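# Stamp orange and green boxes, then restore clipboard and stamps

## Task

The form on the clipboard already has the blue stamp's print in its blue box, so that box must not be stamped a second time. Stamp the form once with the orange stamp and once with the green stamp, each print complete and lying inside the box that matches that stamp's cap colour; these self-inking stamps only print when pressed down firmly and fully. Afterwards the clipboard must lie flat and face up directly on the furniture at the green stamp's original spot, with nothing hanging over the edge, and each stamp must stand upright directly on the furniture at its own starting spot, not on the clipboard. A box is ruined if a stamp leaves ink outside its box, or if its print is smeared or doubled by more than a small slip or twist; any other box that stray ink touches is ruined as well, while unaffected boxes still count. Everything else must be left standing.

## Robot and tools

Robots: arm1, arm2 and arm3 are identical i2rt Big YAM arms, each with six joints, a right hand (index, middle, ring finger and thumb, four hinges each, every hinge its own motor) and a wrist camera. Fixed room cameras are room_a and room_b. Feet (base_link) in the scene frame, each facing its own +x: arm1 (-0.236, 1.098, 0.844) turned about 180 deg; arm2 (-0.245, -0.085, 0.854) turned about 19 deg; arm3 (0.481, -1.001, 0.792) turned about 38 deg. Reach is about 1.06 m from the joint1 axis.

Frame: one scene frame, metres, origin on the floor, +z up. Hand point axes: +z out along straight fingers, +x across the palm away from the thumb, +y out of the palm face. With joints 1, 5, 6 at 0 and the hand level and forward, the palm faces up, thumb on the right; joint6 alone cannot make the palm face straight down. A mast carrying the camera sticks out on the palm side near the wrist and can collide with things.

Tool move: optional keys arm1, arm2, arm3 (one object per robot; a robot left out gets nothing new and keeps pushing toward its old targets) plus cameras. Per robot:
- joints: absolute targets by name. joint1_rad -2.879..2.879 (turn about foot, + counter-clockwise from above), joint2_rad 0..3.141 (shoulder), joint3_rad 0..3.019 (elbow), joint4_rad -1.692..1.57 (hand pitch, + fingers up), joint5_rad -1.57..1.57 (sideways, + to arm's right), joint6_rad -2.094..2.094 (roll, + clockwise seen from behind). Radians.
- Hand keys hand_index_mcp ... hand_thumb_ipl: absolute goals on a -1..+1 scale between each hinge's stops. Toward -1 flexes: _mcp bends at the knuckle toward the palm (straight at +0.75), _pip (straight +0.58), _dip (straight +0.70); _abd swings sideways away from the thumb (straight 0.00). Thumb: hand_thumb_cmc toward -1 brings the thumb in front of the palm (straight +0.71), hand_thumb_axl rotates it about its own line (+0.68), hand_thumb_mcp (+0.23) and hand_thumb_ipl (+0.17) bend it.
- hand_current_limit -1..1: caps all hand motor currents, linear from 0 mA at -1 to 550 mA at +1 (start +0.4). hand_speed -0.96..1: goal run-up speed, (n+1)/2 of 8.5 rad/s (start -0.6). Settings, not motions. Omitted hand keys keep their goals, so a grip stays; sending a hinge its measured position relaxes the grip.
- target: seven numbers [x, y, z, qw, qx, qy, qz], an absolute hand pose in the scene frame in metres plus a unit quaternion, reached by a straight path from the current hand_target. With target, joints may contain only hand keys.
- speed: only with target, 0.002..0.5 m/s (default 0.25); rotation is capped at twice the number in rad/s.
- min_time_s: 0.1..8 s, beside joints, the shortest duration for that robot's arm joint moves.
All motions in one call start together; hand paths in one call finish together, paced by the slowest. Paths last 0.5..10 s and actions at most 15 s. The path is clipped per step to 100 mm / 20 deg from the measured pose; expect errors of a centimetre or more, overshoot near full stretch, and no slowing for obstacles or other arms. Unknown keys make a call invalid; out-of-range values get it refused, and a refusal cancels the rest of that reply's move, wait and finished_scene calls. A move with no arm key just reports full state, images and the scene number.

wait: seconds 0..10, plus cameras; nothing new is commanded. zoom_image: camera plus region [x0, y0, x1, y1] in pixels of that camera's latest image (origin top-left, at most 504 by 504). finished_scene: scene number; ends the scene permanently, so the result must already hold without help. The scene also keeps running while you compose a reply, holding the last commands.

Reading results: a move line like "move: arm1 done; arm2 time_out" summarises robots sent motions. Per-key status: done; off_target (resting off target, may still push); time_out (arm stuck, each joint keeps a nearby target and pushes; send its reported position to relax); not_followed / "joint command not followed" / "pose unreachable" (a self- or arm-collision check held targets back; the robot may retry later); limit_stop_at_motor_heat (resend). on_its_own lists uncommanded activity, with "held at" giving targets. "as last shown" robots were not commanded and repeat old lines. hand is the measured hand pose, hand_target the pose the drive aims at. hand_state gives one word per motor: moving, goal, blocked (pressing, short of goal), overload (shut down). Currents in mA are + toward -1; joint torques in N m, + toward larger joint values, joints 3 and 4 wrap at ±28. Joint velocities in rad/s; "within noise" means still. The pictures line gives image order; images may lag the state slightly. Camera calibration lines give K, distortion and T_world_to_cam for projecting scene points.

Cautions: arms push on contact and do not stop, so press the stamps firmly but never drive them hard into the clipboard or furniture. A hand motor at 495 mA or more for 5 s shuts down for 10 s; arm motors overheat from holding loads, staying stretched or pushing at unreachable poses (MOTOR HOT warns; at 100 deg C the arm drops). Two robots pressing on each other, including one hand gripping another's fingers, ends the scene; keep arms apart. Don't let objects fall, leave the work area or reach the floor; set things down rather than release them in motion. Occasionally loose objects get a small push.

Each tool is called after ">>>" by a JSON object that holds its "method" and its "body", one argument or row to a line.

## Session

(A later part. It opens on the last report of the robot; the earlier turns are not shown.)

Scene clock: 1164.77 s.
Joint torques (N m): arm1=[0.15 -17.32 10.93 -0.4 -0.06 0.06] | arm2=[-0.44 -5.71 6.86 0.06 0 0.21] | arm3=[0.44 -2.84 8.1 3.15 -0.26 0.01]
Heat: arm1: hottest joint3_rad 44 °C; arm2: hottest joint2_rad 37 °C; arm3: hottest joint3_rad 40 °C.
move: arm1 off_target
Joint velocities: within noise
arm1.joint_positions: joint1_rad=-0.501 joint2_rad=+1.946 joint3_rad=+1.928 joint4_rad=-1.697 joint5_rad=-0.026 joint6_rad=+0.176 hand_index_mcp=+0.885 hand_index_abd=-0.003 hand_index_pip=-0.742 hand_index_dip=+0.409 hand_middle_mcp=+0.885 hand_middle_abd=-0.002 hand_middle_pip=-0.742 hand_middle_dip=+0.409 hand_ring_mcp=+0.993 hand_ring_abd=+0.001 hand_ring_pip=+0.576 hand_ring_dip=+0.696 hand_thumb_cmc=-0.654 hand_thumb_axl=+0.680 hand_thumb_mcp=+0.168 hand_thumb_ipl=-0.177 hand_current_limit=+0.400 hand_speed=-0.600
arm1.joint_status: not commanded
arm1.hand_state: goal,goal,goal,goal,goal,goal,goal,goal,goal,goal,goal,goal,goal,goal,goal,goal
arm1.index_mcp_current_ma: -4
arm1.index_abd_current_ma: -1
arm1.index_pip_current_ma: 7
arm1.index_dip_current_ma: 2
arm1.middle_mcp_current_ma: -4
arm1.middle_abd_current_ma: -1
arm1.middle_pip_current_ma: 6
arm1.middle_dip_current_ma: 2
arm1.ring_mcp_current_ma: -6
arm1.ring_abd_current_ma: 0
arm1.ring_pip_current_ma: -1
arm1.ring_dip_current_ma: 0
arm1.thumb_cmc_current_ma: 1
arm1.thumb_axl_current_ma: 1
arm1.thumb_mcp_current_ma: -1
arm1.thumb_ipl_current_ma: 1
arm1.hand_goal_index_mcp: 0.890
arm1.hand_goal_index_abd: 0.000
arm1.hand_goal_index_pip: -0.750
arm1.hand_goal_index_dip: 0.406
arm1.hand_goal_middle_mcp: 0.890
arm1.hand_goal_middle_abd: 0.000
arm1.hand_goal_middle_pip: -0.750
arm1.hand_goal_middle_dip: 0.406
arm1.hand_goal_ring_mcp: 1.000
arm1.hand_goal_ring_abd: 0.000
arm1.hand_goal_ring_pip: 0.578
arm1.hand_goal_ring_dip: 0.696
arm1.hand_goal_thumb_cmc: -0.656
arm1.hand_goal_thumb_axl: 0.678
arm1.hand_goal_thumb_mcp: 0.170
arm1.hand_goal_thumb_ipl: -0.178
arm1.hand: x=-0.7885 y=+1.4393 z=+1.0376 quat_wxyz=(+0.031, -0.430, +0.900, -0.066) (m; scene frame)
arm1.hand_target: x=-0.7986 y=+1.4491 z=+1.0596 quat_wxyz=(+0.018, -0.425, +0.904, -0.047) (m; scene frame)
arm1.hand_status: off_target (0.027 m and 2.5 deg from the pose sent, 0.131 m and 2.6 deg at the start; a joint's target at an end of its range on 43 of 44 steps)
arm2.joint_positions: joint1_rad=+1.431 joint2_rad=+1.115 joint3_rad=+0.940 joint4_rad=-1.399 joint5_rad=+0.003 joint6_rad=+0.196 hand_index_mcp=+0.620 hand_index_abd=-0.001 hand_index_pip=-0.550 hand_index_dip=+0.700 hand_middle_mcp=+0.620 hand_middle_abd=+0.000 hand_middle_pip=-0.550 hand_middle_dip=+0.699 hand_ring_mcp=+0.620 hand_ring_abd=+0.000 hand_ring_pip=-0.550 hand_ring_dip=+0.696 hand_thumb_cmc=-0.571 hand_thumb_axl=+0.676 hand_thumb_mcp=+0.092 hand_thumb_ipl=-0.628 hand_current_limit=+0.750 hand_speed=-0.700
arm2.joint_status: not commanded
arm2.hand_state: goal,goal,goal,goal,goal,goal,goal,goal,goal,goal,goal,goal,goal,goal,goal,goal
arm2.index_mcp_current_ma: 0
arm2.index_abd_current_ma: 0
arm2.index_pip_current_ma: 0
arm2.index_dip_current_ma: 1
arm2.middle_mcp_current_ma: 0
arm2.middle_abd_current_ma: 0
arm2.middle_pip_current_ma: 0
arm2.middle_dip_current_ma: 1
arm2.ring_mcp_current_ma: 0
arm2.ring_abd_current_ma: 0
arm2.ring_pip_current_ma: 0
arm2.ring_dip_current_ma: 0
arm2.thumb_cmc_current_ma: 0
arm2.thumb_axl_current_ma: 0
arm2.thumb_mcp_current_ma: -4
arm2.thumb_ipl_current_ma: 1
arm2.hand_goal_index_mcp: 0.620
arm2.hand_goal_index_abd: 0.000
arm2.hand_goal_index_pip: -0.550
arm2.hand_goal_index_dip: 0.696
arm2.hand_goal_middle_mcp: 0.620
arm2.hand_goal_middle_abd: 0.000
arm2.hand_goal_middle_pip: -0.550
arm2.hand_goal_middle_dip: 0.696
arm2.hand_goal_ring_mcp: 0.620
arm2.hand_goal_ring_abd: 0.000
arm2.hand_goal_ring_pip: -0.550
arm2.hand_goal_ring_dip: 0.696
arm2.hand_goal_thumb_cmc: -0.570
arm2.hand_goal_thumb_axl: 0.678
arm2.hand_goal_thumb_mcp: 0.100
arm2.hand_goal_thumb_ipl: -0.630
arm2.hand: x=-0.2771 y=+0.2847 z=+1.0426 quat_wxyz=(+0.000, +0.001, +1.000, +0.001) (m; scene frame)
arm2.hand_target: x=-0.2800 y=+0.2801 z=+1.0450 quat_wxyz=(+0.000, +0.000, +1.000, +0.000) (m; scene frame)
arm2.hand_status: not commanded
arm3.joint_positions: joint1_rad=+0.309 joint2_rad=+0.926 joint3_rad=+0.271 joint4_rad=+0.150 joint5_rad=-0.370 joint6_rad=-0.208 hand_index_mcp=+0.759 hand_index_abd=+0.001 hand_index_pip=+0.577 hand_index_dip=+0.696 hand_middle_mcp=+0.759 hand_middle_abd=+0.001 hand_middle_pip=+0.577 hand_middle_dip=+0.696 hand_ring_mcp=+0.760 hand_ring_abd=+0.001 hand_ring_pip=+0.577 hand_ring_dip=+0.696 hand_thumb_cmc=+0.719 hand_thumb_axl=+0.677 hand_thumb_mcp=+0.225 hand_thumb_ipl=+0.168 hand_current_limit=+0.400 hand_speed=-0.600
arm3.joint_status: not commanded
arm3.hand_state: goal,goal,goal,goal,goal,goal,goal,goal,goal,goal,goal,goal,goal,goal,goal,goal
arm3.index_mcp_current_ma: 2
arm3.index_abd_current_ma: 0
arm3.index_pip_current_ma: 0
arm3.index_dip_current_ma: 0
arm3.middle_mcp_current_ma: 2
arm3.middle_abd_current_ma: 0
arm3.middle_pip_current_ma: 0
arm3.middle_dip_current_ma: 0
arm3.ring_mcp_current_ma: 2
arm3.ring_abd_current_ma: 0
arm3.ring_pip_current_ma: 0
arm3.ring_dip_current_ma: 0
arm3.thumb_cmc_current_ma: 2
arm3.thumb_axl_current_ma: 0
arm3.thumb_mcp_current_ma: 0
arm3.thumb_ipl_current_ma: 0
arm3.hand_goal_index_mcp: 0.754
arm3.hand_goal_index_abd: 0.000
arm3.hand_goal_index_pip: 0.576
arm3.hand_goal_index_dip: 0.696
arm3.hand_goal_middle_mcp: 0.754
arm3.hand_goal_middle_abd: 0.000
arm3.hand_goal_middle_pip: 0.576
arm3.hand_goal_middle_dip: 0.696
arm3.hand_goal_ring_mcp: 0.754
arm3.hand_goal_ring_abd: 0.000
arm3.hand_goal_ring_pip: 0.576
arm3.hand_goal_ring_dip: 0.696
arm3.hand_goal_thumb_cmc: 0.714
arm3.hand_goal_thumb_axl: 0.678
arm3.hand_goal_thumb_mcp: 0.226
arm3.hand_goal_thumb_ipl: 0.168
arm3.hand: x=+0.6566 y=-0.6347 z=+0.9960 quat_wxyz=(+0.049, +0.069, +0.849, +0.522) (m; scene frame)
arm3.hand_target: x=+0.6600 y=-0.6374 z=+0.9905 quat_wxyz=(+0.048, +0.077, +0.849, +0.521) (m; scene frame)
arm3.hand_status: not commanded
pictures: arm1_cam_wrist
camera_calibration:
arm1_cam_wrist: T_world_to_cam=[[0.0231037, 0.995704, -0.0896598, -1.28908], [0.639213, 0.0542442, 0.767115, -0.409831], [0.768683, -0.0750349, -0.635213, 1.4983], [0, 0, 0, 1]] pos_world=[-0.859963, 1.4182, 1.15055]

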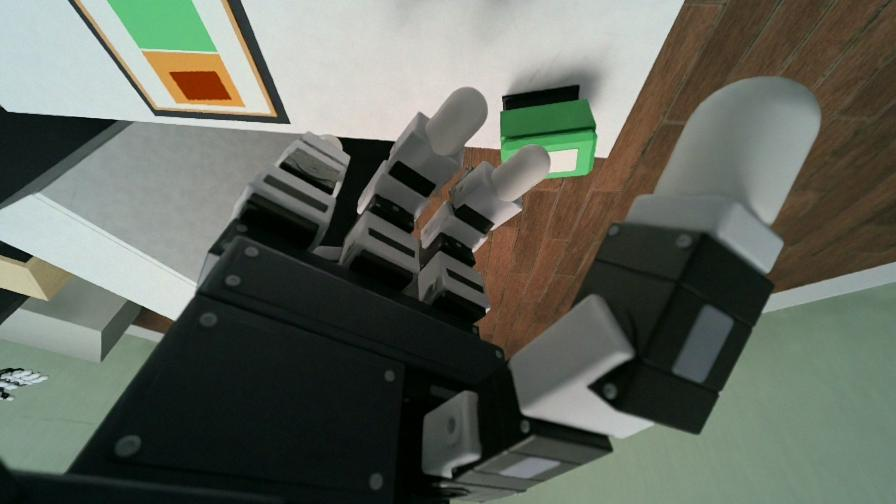

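>>> {"method": "move", "body": {
  "arm1": {"target":[-0.70,1.44,1.00,0.10,-0.70,0.69,-0.10],"speed":0.2,"joints":{"hand_index_mcp":1.0,"hand_middle_mcp":1.0,"hand_ring_mcp":1.0,"hand_index_pip":-0.942,"hand_middle_pip":-0.942,"hand_ring_pip":-0.942,"hand_index_dip":0.406,"hand_middle_dip":0.406,"hand_ring_dip":0.6,"hand_thumb_cmc":-0.657,"hand_thumb_mcp":0.315,"hand_thumb_ipl":-0.103}}
}}

>>> {"method": "move", "body": {
  "arm1": {"target":[-0.672,1.484,0.94,0.1846,-0.7406,0.627,-0.1563],"speed":0.15},
  "cameras": ["arm1_cam_wrist"]
}}

Scene clock: 1182.73 s.
Joint torques (N m): arm1=[0.09 -18.26 5.93 -0.09 0.1 -0.16] | arm2=[-0.15 -5.83 6.9 0.13 0.02 0.21] | arm3=[-0.26 -2.61 8.4 3.07 -0.19 -0.05]
Heat: arm1: hottest joint3_rad 45 °C; arm2: hottest joint2_rad 37 °C; arm3: hottest joint3_rad 40 °C.
move: arm1 off_target
Joint velocities: within noise
arm1.joint_positions: joint1_rad=-0.630 joint2_rad=+1.840 joint3_rad=+1.647 joint4_rad=-1.642 joint5_rad=+0.170 joint6_rad=-0.622 hand_index_mcp=+0.993 hand_index_abd=-0.003 hand_index_pip=-0.934 hand_index_dip=+0.409 hand_middle_mcp=+0.993 hand_middle_abd=-0.002 hand_middle_pip=-0.934 hand_middle_dip=+0.409 hand_ring_mcp=+0.993 hand_ring_abd=+0.001 hand_ring_pip=-0.935 hand_ring_dip=+0.603 hand_thumb_cmc=-0.654 hand_thumb_axl=+0.680 hand_thumb_mcp=+0.307 hand_thumb_ipl=-0.105 hand_current_limit=+0.400 hand_speed=-0.600
arm1.joint_status: all done
arm1.hand_state: goal,goal,goal,goal,goal,goal,goal,goal,goal,goal,goal,goal,goal,goal,goal,goal
arm1.index_mcp_current_ma: -6
arm1.index_abd_current_ma: -1
arm1.index_pip_current_ma: 7
arm1.index_dip_current_ma: 2
arm1.middle_mcp_current_ma: -6
arm1.middle_abd_current_ma: -1
arm1.middle_pip_current_ma: 7
arm1.middle_dip_current_ma: 2
arm1.ring_mcp_current_ma: -6
arm1.ring_abd_current_ma: 0
arm1.ring_pip_current_ma: 5
arm1.ring_dip_current_ma: 1
arm1.thumb_cmc_current_ma: 1
arm1.thumb_axl_current_ma: 1
arm1.thumb_mcp_current_ma: -12
arm1.thumb_ipl_current_ma: -3
arm1.hand_goal_index_mcp: 1.000
arm1.hand_goal_index_abd: 0.000
arm1.hand_goal_index_pip: -0.942
arm1.hand_goal_index_dip: 0.406
arm1.hand_goal_middle_mcp: 1.000
arm1.hand_goal_middle_abd: 0.000
arm1.hand_goal_middle_pip: -0.942
arm1.hand_goal_middle_dip: 0.406
arm1.hand_goal_ring_mcp: 1.000
arm1.hand_goal_ring_abd: 0.000
arm1.hand_goal_ring_pip: -0.942
arm1.hand_goal_ring_dip: 0.600
arm1.hand_goal_thumb_cmc: -0.656
arm1.hand_goal_thumb_axl: 0.678
arm1.hand_goal_thumb_mcp: 0.316
arm1.hand_goal_thumb_ipl: -0.102
arm1.hand: x=-0.7020 y=+1.4382 z=+0.9854 quat_wxyz=(+0.103, -0.703, +0.694, -0.116) (m; scene frame)
arm1.hand_target: x=-0.7000 y=+1.4400 z=+0.9998 quat_wxyz=(+0.101, -0.705, +0.695, -0.101) (m; scene frame)
arm1.hand_status: off_target (0.015 m and 1.8 deg from the pose sent, 0.096 m and 40.5 deg at the start)
arm2, arm3: as last shown
pictures: none

Scene clock: 1184.40 s.
Joint torques (N m): arm1=[0.09 -16.67 8.62 -0.75 0.33 -0.13] | arm2=[-0.38 -5.77 6.89 0.05 0.01 0.21] | arm3=[-0.62 -2.61 8.25 2.95 -0.21 -0.01]
Heat: arm1: hottest joint3_rad 45 °C; arm2: hottest joint2_rad 37 °C; arm3: hottest joint3_rad 40 °C.
move: arm1 off_target
Joint velocities: within noise
arm1.joint_positions: joint1_rad=-0.683 joint2_rad=+1.945 joint3_rad=+1.647 joint4_rad=-1.642 joint5_rad=+0.360 joint6_rad=-0.784 hand_index_mcp=+0.993 hand_index_abd=-0.003 hand_index_pip=-0.935 hand_index_dip=+0.409 hand_middle_mcp=+0.993 hand_middle_abd=-0.002 hand_middle_pip=-0.935 hand_middle_dip=+0.409 hand_ring_mcp=+0.993 hand_ring_abd=+0.001 hand_ring_pip=-0.936 hand_ring_dip=+0.603 hand_thumb_cmc=-0.654 hand_thumb_axl=+0.680 hand_thumb_mcp=+0.308 hand_thumb_ipl=-0.105 hand_current_limit=+0.400 hand_speed=-0.600
arm1.joint_status: not commanded
arm1.hand_state: goal,goal,goal,goal,goal,goal,goal,goal,goal,goal,goal,goal,goal,goal,goal,goal
arm1.index_mcp_current_ma: -6
arm1.index_abd_current_ma: -1
arm1.index_pip_current_ma: 6
arm1.index_dip_current_ma: 2
arm1.middle_mcp_current_ma: -6
arm1.middle_abd_current_ma: -1
arm1.middle_pip_current_ma: 6
arm1.middle_dip_current_ma: 2
arm1.ring_mcp_current_ma: -6
arm1.ring_abd_current_ma: 0
arm1.ring_pip_current_ma: 5
arm1.ring_dip_current_ma: 1
arm1.thumb_cmc_current_ma: 1
arm1.thumb_axl_current_ma: 1
arm1.thumb_mcp_current_ma: -11
arm1.thumb_ipl_current_ma: -3
arm1.hand_goal_index_mcp: 1.000
arm1.hand_goal_index_abd: 0.000
arm1.hand_goal_index_pip: -0.942
arm1.hand_goal_index_dip: 0.406
arm1.hand_goal_middle_mcp: 1.000
arm1.hand_goal_middle_abd: 0.000
arm1.hand_goal_middle_pip: -0.942
arm1.hand_goal_middle_dip: 0.406
arm1.hand_goal_ring_mcp: 1.000
arm1.hand_goal_ring_abd: 0.000
arm1.hand_goal_ring_pip: -0.942
arm1.hand_goal_ring_dip: 0.600
arm1.hand_goal_thumb_cmc: -0.656
arm1.hand_goal_thumb_axl: 0.678
arm1.hand_goal_thumb_mcp: 0.316
arm1.hand_goal_thumb_ipl: -0.102
arm1.hand: x=-0.6637 y=+1.4737 z=+0.9279 quat_wxyz=(+0.185, -0.739, +0.625, -0.171) (m; scene frame)
arm1.hand_target: x=-0.6716 y=+1.4838 z=+0.9401 quat_wxyz=(+0.185, -0.740, +0.627, -0.156) (m; scene frame)
arm1.hand_status: off_target (0.018 m and 1.7 deg from the pose sent, 0.071 m and 13.6 deg at the start)
arm2, arm3: as last shown
pictures: arm1_cam_wrist
camera_calibration:
arm1_cam_wrist: T_world_to_cam=[[-0.655789, 0.685961, -0.315274, -1.1208], [0.0851817, 0.482179, 0.871922, -1.50295], [0.750123, 0.544941, -0.374639, 0.167485], [0, 0, 0, 1]] pos_world=[-0.73262, 1.40225, 1.01985]

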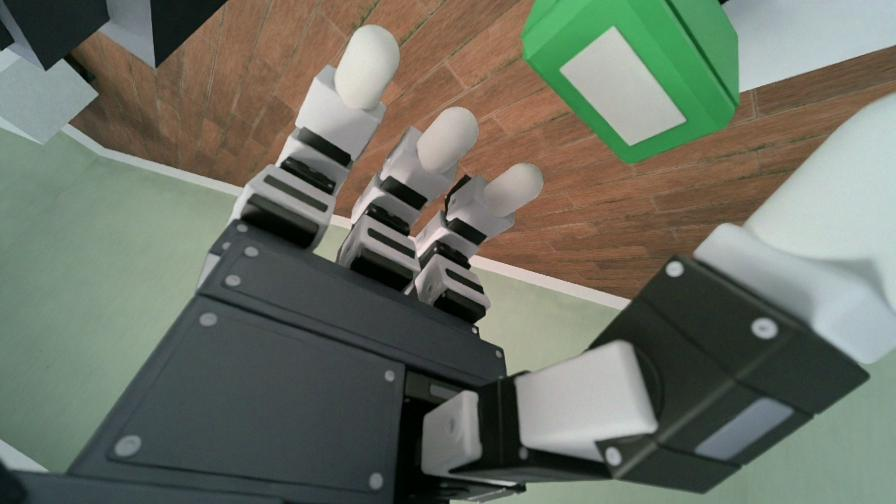

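>>> {"method": "move", "body": {
  "arm1": {"target":[-0.679,1.500,0.935,0.1846,-0.7406,0.627,-0.1563],"speed":0.1}
}}

>>> {"method": "move", "body": {
  "arm1": {"target":[-0.678,1.499,0.90,0.1846,-0.7406,0.627,-0.1563],"speed":0.1},
  "cameras": ["arm1_cam_wrist"]
}}

Scene clock: 1190.20 s.
Joint torques (N m): arm1=[0.21 -16.56 9.65 -0.96 0.32 -0.15] | arm2=[-0.44 -5.71 6.87 0.08 0.01 0.21] | arm3=[-0.62 -2.78 8.24 3.1 -0.22 -0.03]
Heat: arm1: hottest joint3_rad 45 °C; arm2: hottest joint2_rad 37 °C; arm3: hottest joint3_rad 40 °C.
move: arm1 off_target
Joint velocities: within noise
arm1.joint_positions: joint1_rad=-0.695 joint2_rad=+1.983 joint3_rad=+1.683 joint4_rad=-1.642 joint5_rad=+0.365 joint6_rad=-0.798 hand_index_mcp=+0.993 hand_index_abd=-0.003 hand_index_pip=-0.935 hand_index_dip=+0.409 hand_middle_mcp=+0.993 hand_middle_abd=-0.002 hand_middle_pip=-0.935 hand_middle_dip=+0.409 hand_ring_mcp=+0.993 hand_ring_abd=+0.001 hand_ring_pip=-0.936 hand_ring_dip=+0.603 hand_thumb_cmc=-0.654 hand_thumb_axl=+0.680 hand_thumb_mcp=+0.308 hand_thumb_ipl=-0.105 hand_current_limit=+0.400 hand_speed=-0.600
arm1.joint_status: not commanded
arm1.hand_state: goal,goal,goal,goal,goal,goal,goal,goal,goal,goal,goal,goal,goal,goal,goal,goal
arm1.index_mcp_current_ma: -6
arm1.index_abd_current_ma: -1
arm1.index_pip_current_ma: 6
arm1.index_dip_current_ma: 2
arm1.middle_mcp_current_ma: -6
arm1.middle_abd_current_ma: -1
arm1.middle_pip_current_ma: 6
arm1.middle_dip_current_ma: 2
arm1.ring_mcp_current_ma: -6
arm1.ring_abd_current_ma: 0
arm1.ring_pip_current_ma: 5
arm1.ring_dip_current_ma: 1
arm1.thumb_cmc_current_ma: 1
arm1.thumb_axl_current_ma: 1
arm1.thumb_mcp_current_ma: -11
arm1.thumb_ipl_current_ma: -3
arm1.hand_goal_index_mcp: 1.000
arm1.hand_goal_index_abd: 0.000
arm1.hand_goal_index_pip: -0.942
arm1.hand_goal_index_dip: 0.406
arm1.hand_goal_middle_mcp: 1.000
arm1.hand_goal_middle_abd: 0.000
arm1.hand_goal_middle_pip: -0.942
arm1.hand_goal_middle_dip: 0.406
arm1.hand_goal_ring_mcp: 1.000
arm1.hand_goal_ring_abd: 0.000
arm1.hand_goal_ring_pip: -0.942
arm1.hand_goal_ring_dip: 0.600
arm1.hand_goal_thumb_cmc: -0.656
arm1.hand_goal_thumb_axl: 0.678
arm1.hand_goal_thumb_mcp: 0.316
arm1.hand_goal_thumb_ipl: -0.102
arm1.hand: x=-0.6675 y=+1.4857 z=+0.9194 quat_wxyz=(+0.185, -0.740, +0.623, -0.174) (m; scene frame)
arm1.hand_target: x=-0.6783 y=+1.4993 z=+0.9352 quat_wxyz=(+0.185, -0.741, +0.627, -0.156) (m; scene frame)
arm1.hand_status: off_target (0.024 m and 2.1 deg from the pose sent, 0.031 m and 1.7 deg at the start)
arm2, arm3: as last shown
pictures: none

Scene clock: 1191.23 s.
Joint torques (N m): arm1=[0.09 -17.14 6.08 -0.24 0.32 -0.16] | arm2=[-0.21 -5.6 6.89 0.06 0.01 0.21] | arm3=[-0.91 -2.37 8.17 2.96 -0.19 -0.03]
Heat: arm1: hottest joint3_rad 45 °C; arm2: hottest joint2_rad 37 °C; arm3: hottest joint3_rad 40 °C.
move: arm1 done
Joint velocities: within noise
arm1.joint_positions: joint1_rad=-0.695 joint2_rad=+2.012 joint3_rad=+1.683 joint4_rad=-1.579 joint5_rad=+0.365 joint6_rad=-0.798 hand_index_mcp=+0.993 hand_index_abd=-0.003 hand_index_pip=-0.935 hand_index_dip=+0.409 hand_middle_mcp=+0.993 hand_middle_abd=-0.002 hand_middle_pip=-0.935 hand_middle_dip=+0.409 hand_ring_mcp=+0.993 hand_ring_abd=+0.001 hand_ring_pip=-0.936 hand_ring_dip=+0.603 hand_thumb_cmc=-0.654 hand_thumb_axl=+0.680 hand_thumb_mcp=+0.308 hand_thumb_ipl=-0.105 hand_current_limit=+0.400 hand_speed=-0.600
arm1.joint_status: not commanded
arm1.hand_state: goal,goal,goal,goal,goal,goal,goal,goal,goal,goal,goal,goal,goal,goal,goal,goal
arm1.index_mcp_current_ma: -6
arm1.index_abd_current_ma: -1
arm1.index_pip_current_ma: 6
arm1.index_dip_current_ma: 2
arm1.middle_mcp_current_ma: -6
arm1.middle_abd_current_ma: -1
arm1.middle_pip_current_ma: 6
arm1.middle_dip_current_ma: 2
arm1.ring_mcp_current_ma: -6
arm1.ring_abd_current_ma: 0
arm1.ring_pip_current_ma: 5
arm1.ring_dip_current_ma: 1
arm1.thumb_cmc_current_ma: 1
arm1.thumb_axl_current_ma: 1
arm1.thumb_mcp_current_ma: -11
arm1.thumb_ipl_current_ma: -3
arm1.hand_goal_index_mcp: 1.000
arm1.hand_goal_index_abd: 0.000
arm1.hand_goal_index_pip: -0.942
arm1.hand_goal_index_dip: 0.406
arm1.hand_goal_middle_mcp: 1.000
arm1.hand_goal_middle_abd: 0.000
arm1.hand_goal_middle_pip: -0.942
arm1.hand_goal_middle_dip: 0.406
arm1.hand_goal_ring_mcp: 1.000
arm1.hand_goal_ring_abd: 0.000
arm1.hand_goal_ring_pip: -0.942
arm1.hand_goal_ring_dip: 0.600
arm1.hand_goal_thumb_cmc: -0.656
arm1.hand_goal_thumb_axl: 0.678
arm1.hand_goal_thumb_mcp: 0.316
arm1.hand_goal_thumb_ipl: -0.102
arm1.hand: x=-0.6786 y=+1.4950 z=+0.9017 quat_wxyz=(+0.185, -0.740, +0.627, -0.158) (m; scene frame)
arm1.hand_target: x=-0.6780 y=+1.4989 z=+0.8999 quat_wxyz=(+0.185, -0.741, +0.627, -0.156) (m; scene frame)
arm1.hand_status: done (0.004 m and 0.2 deg from the pose sent, 0.026 m and 2.1 deg at the start)
arm2, arm3: as last shown
pictures: arm1_cam_wrist
camera_calibration:
arm1_cam_wrist: T_world_to_cam=[[-0.663198, 0.689802, -0.290418, -1.1867], [0.101941, 0.467665, 0.878008, -1.46163], [0.741469, 0.552688, -0.380473, 0.14504], [0, 0, 0, 1]] pos_world=[-0.745563, 1.42198, 0.993868]

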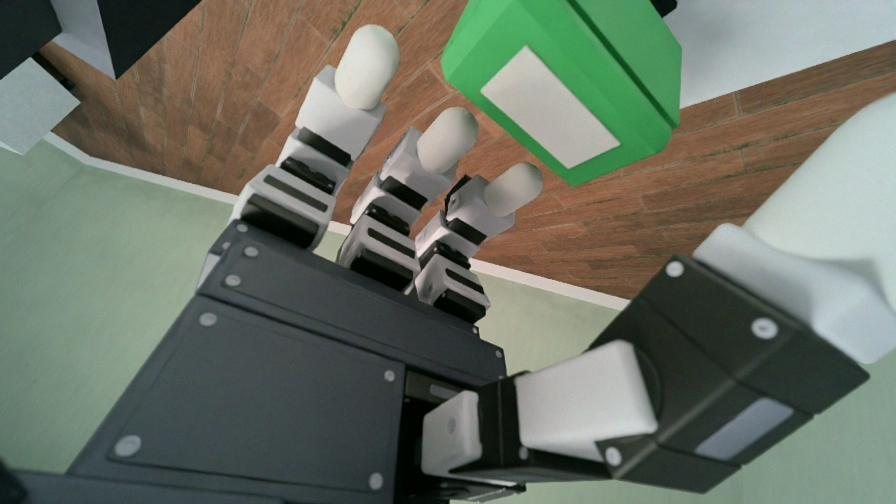

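>>> {"method": "move", "body": {
  "arm1": {"target":[-0.674,1.493,0.875,0.1846,-0.7406,0.627,-0.1563],"speed":0.08}
}}

>>> {"method": "move", "body": {
  "arm1": {"target":[-0.6735,1.4935,0.852,0.1846,-0.7406,0.627,-0.1563],"speed":0.06},
  "cameras": ["arm1_cam_wrist"]
}}

Scene clock: 1195.23 s.
Joint torques (N m): arm1=[0.32 -16.97 5.46 -0.29 0.27 -0.12] | arm2=[-0.32 -5.83 6.93 0.12 0.01 0.22] | arm3=[-0.56 -2.73 8.1 3.08 -0.2 -0.06]
Heat: arm1: hottest joint3_rad 45 °C; arm2: hottest joint2_rad 37 °C; arm3: hottest joint3_rad 40 °C.
move: arm1 done
Joint velocities: within noise
arm1.joint_positions: joint1_rad=-0.695 joint2_rad=+2.017 joint3_rad=+1.631 joint4_rad=-1.515 joint5_rad=+0.365 joint6_rad=-0.798 hand_index_mcp=+0.993 hand_index_abd=-0.003 hand_index_pip=-0.935 hand_index_dip=+0.409 hand_middle_mcp=+0.993 hand_middle_abd=-0.002 hand_middle_pip=-0.935 hand_middle_dip=+0.409 hand_ring_mcp=+0.993 hand_ring_abd=+0.001 hand_ring_pip=-0.936 hand_ring_dip=+0.603 hand_thumb_cmc=-0.654 hand_thumb_axl=+0.680 hand_thumb_mcp=+0.308 hand_thumb_ipl=-0.105 hand_current_limit=+0.400 hand_speed=-0.600
arm1.joint_status: not commanded
arm1.hand_state: goal,goal,goal,goal,goal,goal,goal,goal,goal,goal,goal,goal,goal,goal,goal,goal
arm1.index_mcp_current_ma: -6
arm1.index_abd_current_ma: -1
arm1.index_pip_current_ma: 6
arm1.index_dip_current_ma: 2
arm1.middle_mcp_current_ma: -6
arm1.middle_abd_current_ma: -1
arm1.middle_pip_current_ma: 6
arm1.middle_dip_current_ma: 2
arm1.ring_mcp_current_ma: -6
arm1.ring_abd_current_ma: 0
arm1.ring_pip_current_ma: 5
arm1.ring_dip_current_ma: 1
arm1.thumb_cmc_current_ma: 1
arm1.thumb_axl_current_ma: 1
arm1.thumb_mcp_current_ma: -11
arm1.thumb_ipl_current_ma: -3
arm1.hand_goal_index_mcp: 1.000
arm1.hand_goal_index_abd: 0.000
arm1.hand_goal_index_pip: -0.942
arm1.hand_goal_index_dip: 0.406
arm1.hand_goal_middle_mcp: 1.000
arm1.hand_goal_middle_abd: 0.000
arm1.hand_goal_middle_pip: -0.942
arm1.hand_goal_middle_dip: 0.406
arm1.hand_goal_ring_mcp: 1.000
arm1.hand_goal_ring_abd: 0.000
arm1.hand_goal_ring_pip: -0.942
arm1.hand_goal_ring_dip: 0.600
arm1.hand_goal_thumb_cmc: -0.656
arm1.hand_goal_thumb_axl: 0.678
arm1.hand_goal_thumb_mcp: 0.316
arm1.hand_goal_thumb_ipl: -0.102
arm1.hand: x=-0.6756 y=+1.4925 z=+0.8802 quat_wxyz=(+0.185, -0.740, +0.628, -0.154) (m; scene frame)
arm1.hand_target: x=-0.6741 y=+1.4929 z=+0.8752 quat_wxyz=(+0.185, -0.741, +0.627, -0.156) (m; scene frame)
arm1.hand_status: done (0.005 m and 0.3 deg from the pose sent, 0.027 m and 0.2 deg at the start)
arm2, arm3: as last shown
pictures: none

Scene clock: 1196.27 s.
Joint torques (N m): arm1=[0.26 -17.14 5.38 -0.23 0.29 -0.13] | arm2=[-0.38 -5.89 6.9 0.13 0.01 0.22] | arm3=[-0.67 -2.02 8.32 3.14 -0.2 -0.03]
Heat: arm1: hottest joint3_rad 45 °C; arm2: hottest joint2_rad 37 °C; arm3: hottest joint3_rad 40 °C.
move: arm1 done
Joint velocities: within noise
arm1.joint_positions: joint1_rad=-0.695 joint2_rad=+2.044 joint3_rad=+1.605 joint4_rad=-1.465 joint5_rad=+0.365 joint6_rad=-0.798 hand_index_mcp=+0.993 hand_index_abd=-0.003 hand_index_pip=-0.935 hand_index_dip=+0.409 hand_middle_mcp=+0.993 hand_middle_abd=-0.002 hand_middle_pip=-0.935 hand_middle_dip=+0.409 hand_ring_mcp=+0.993 hand_ring_abd=+0.001 hand_ring_pip=-0.936 hand_ring_dip=+0.603 hand_thumb_cmc=-0.654 hand_thumb_axl=+0.680 hand_thumb_mcp=+0.308 hand_thumb_ipl=-0.105 hand_current_limit=+0.400 hand_speed=-0.600
arm1.joint_status: not commanded
arm1.hand_state: goal,goal,goal,goal,goal,goal,goal,goal,goal,goal,goal,goal,goal,goal,goal,goal
arm1.index_mcp_current_ma: -6
arm1.index_abd_current_ma: -1
arm1.index_pip_current_ma: 6
arm1.index_dip_current_ma: 2
arm1.middle_mcp_current_ma: -6
arm1.middle_abd_current_ma: -1
arm1.middle_pip_current_ma: 6
arm1.middle_dip_current_ma: 2
arm1.ring_mcp_current_ma: -6
arm1.ring_abd_current_ma: 0
arm1.ring_pip_current_ma: 5
arm1.ring_dip_current_ma: 1
arm1.thumb_cmc_current_ma: 1
arm1.thumb_axl_current_ma: 1
arm1.thumb_mcp_current_ma: -11
arm1.thumb_ipl_current_ma: -3
arm1.hand_goal_index_mcp: 1.000
arm1.hand_goal_index_abd: 0.000
arm1.hand_goal_index_pip: -0.942
arm1.hand_goal_index_dip: 0.406
arm1.hand_goal_middle_mcp: 1.000
arm1.hand_goal_middle_abd: 0.000
arm1.hand_goal_middle_pip: -0.942
arm1.hand_goal_middle_dip: 0.406
arm1.hand_goal_ring_mcp: 1.000
arm1.hand_goal_ring_abd: 0.000
arm1.hand_goal_ring_pip: -0.942
arm1.hand_goal_ring_dip: 0.600
arm1.hand_goal_thumb_cmc: -0.656
arm1.hand_goal_thumb_axl: 0.678
arm1.hand_goal_thumb_mcp: 0.316
arm1.hand_goal_thumb_ipl: -0.102
arm1.hand: x=-0.6752 y=+1.4921 z=+0.8557 quat_wxyz=(+0.185, -0.740, +0.628, -0.155) (m; scene frame)
arm1.hand_target: x=-0.6735 y=+1.4934 z=+0.8520 quat_wxyz=(+0.185, -0.741, +0.627, -0.156) (m; scene frame)
arm1.hand_status: done (0.004 m and 0.2 deg from the pose sent, 0.028 m and 0.3 deg at the start)
arm2, arm3: as last shown
pictures: arm1_cam_wrist
camera_calibration:
arm1_cam_wrist: T_world_to_cam=[[-0.664263, 0.690755, -0.285679, -1.20198], [0.105284, 0.464829, 0.879119, -1.41469], [0.740047, 0.553889, -0.381494, 0.124702], [0, 0, 0, 1]] pos_world=[-0.74177, 1.41879, 0.947873]

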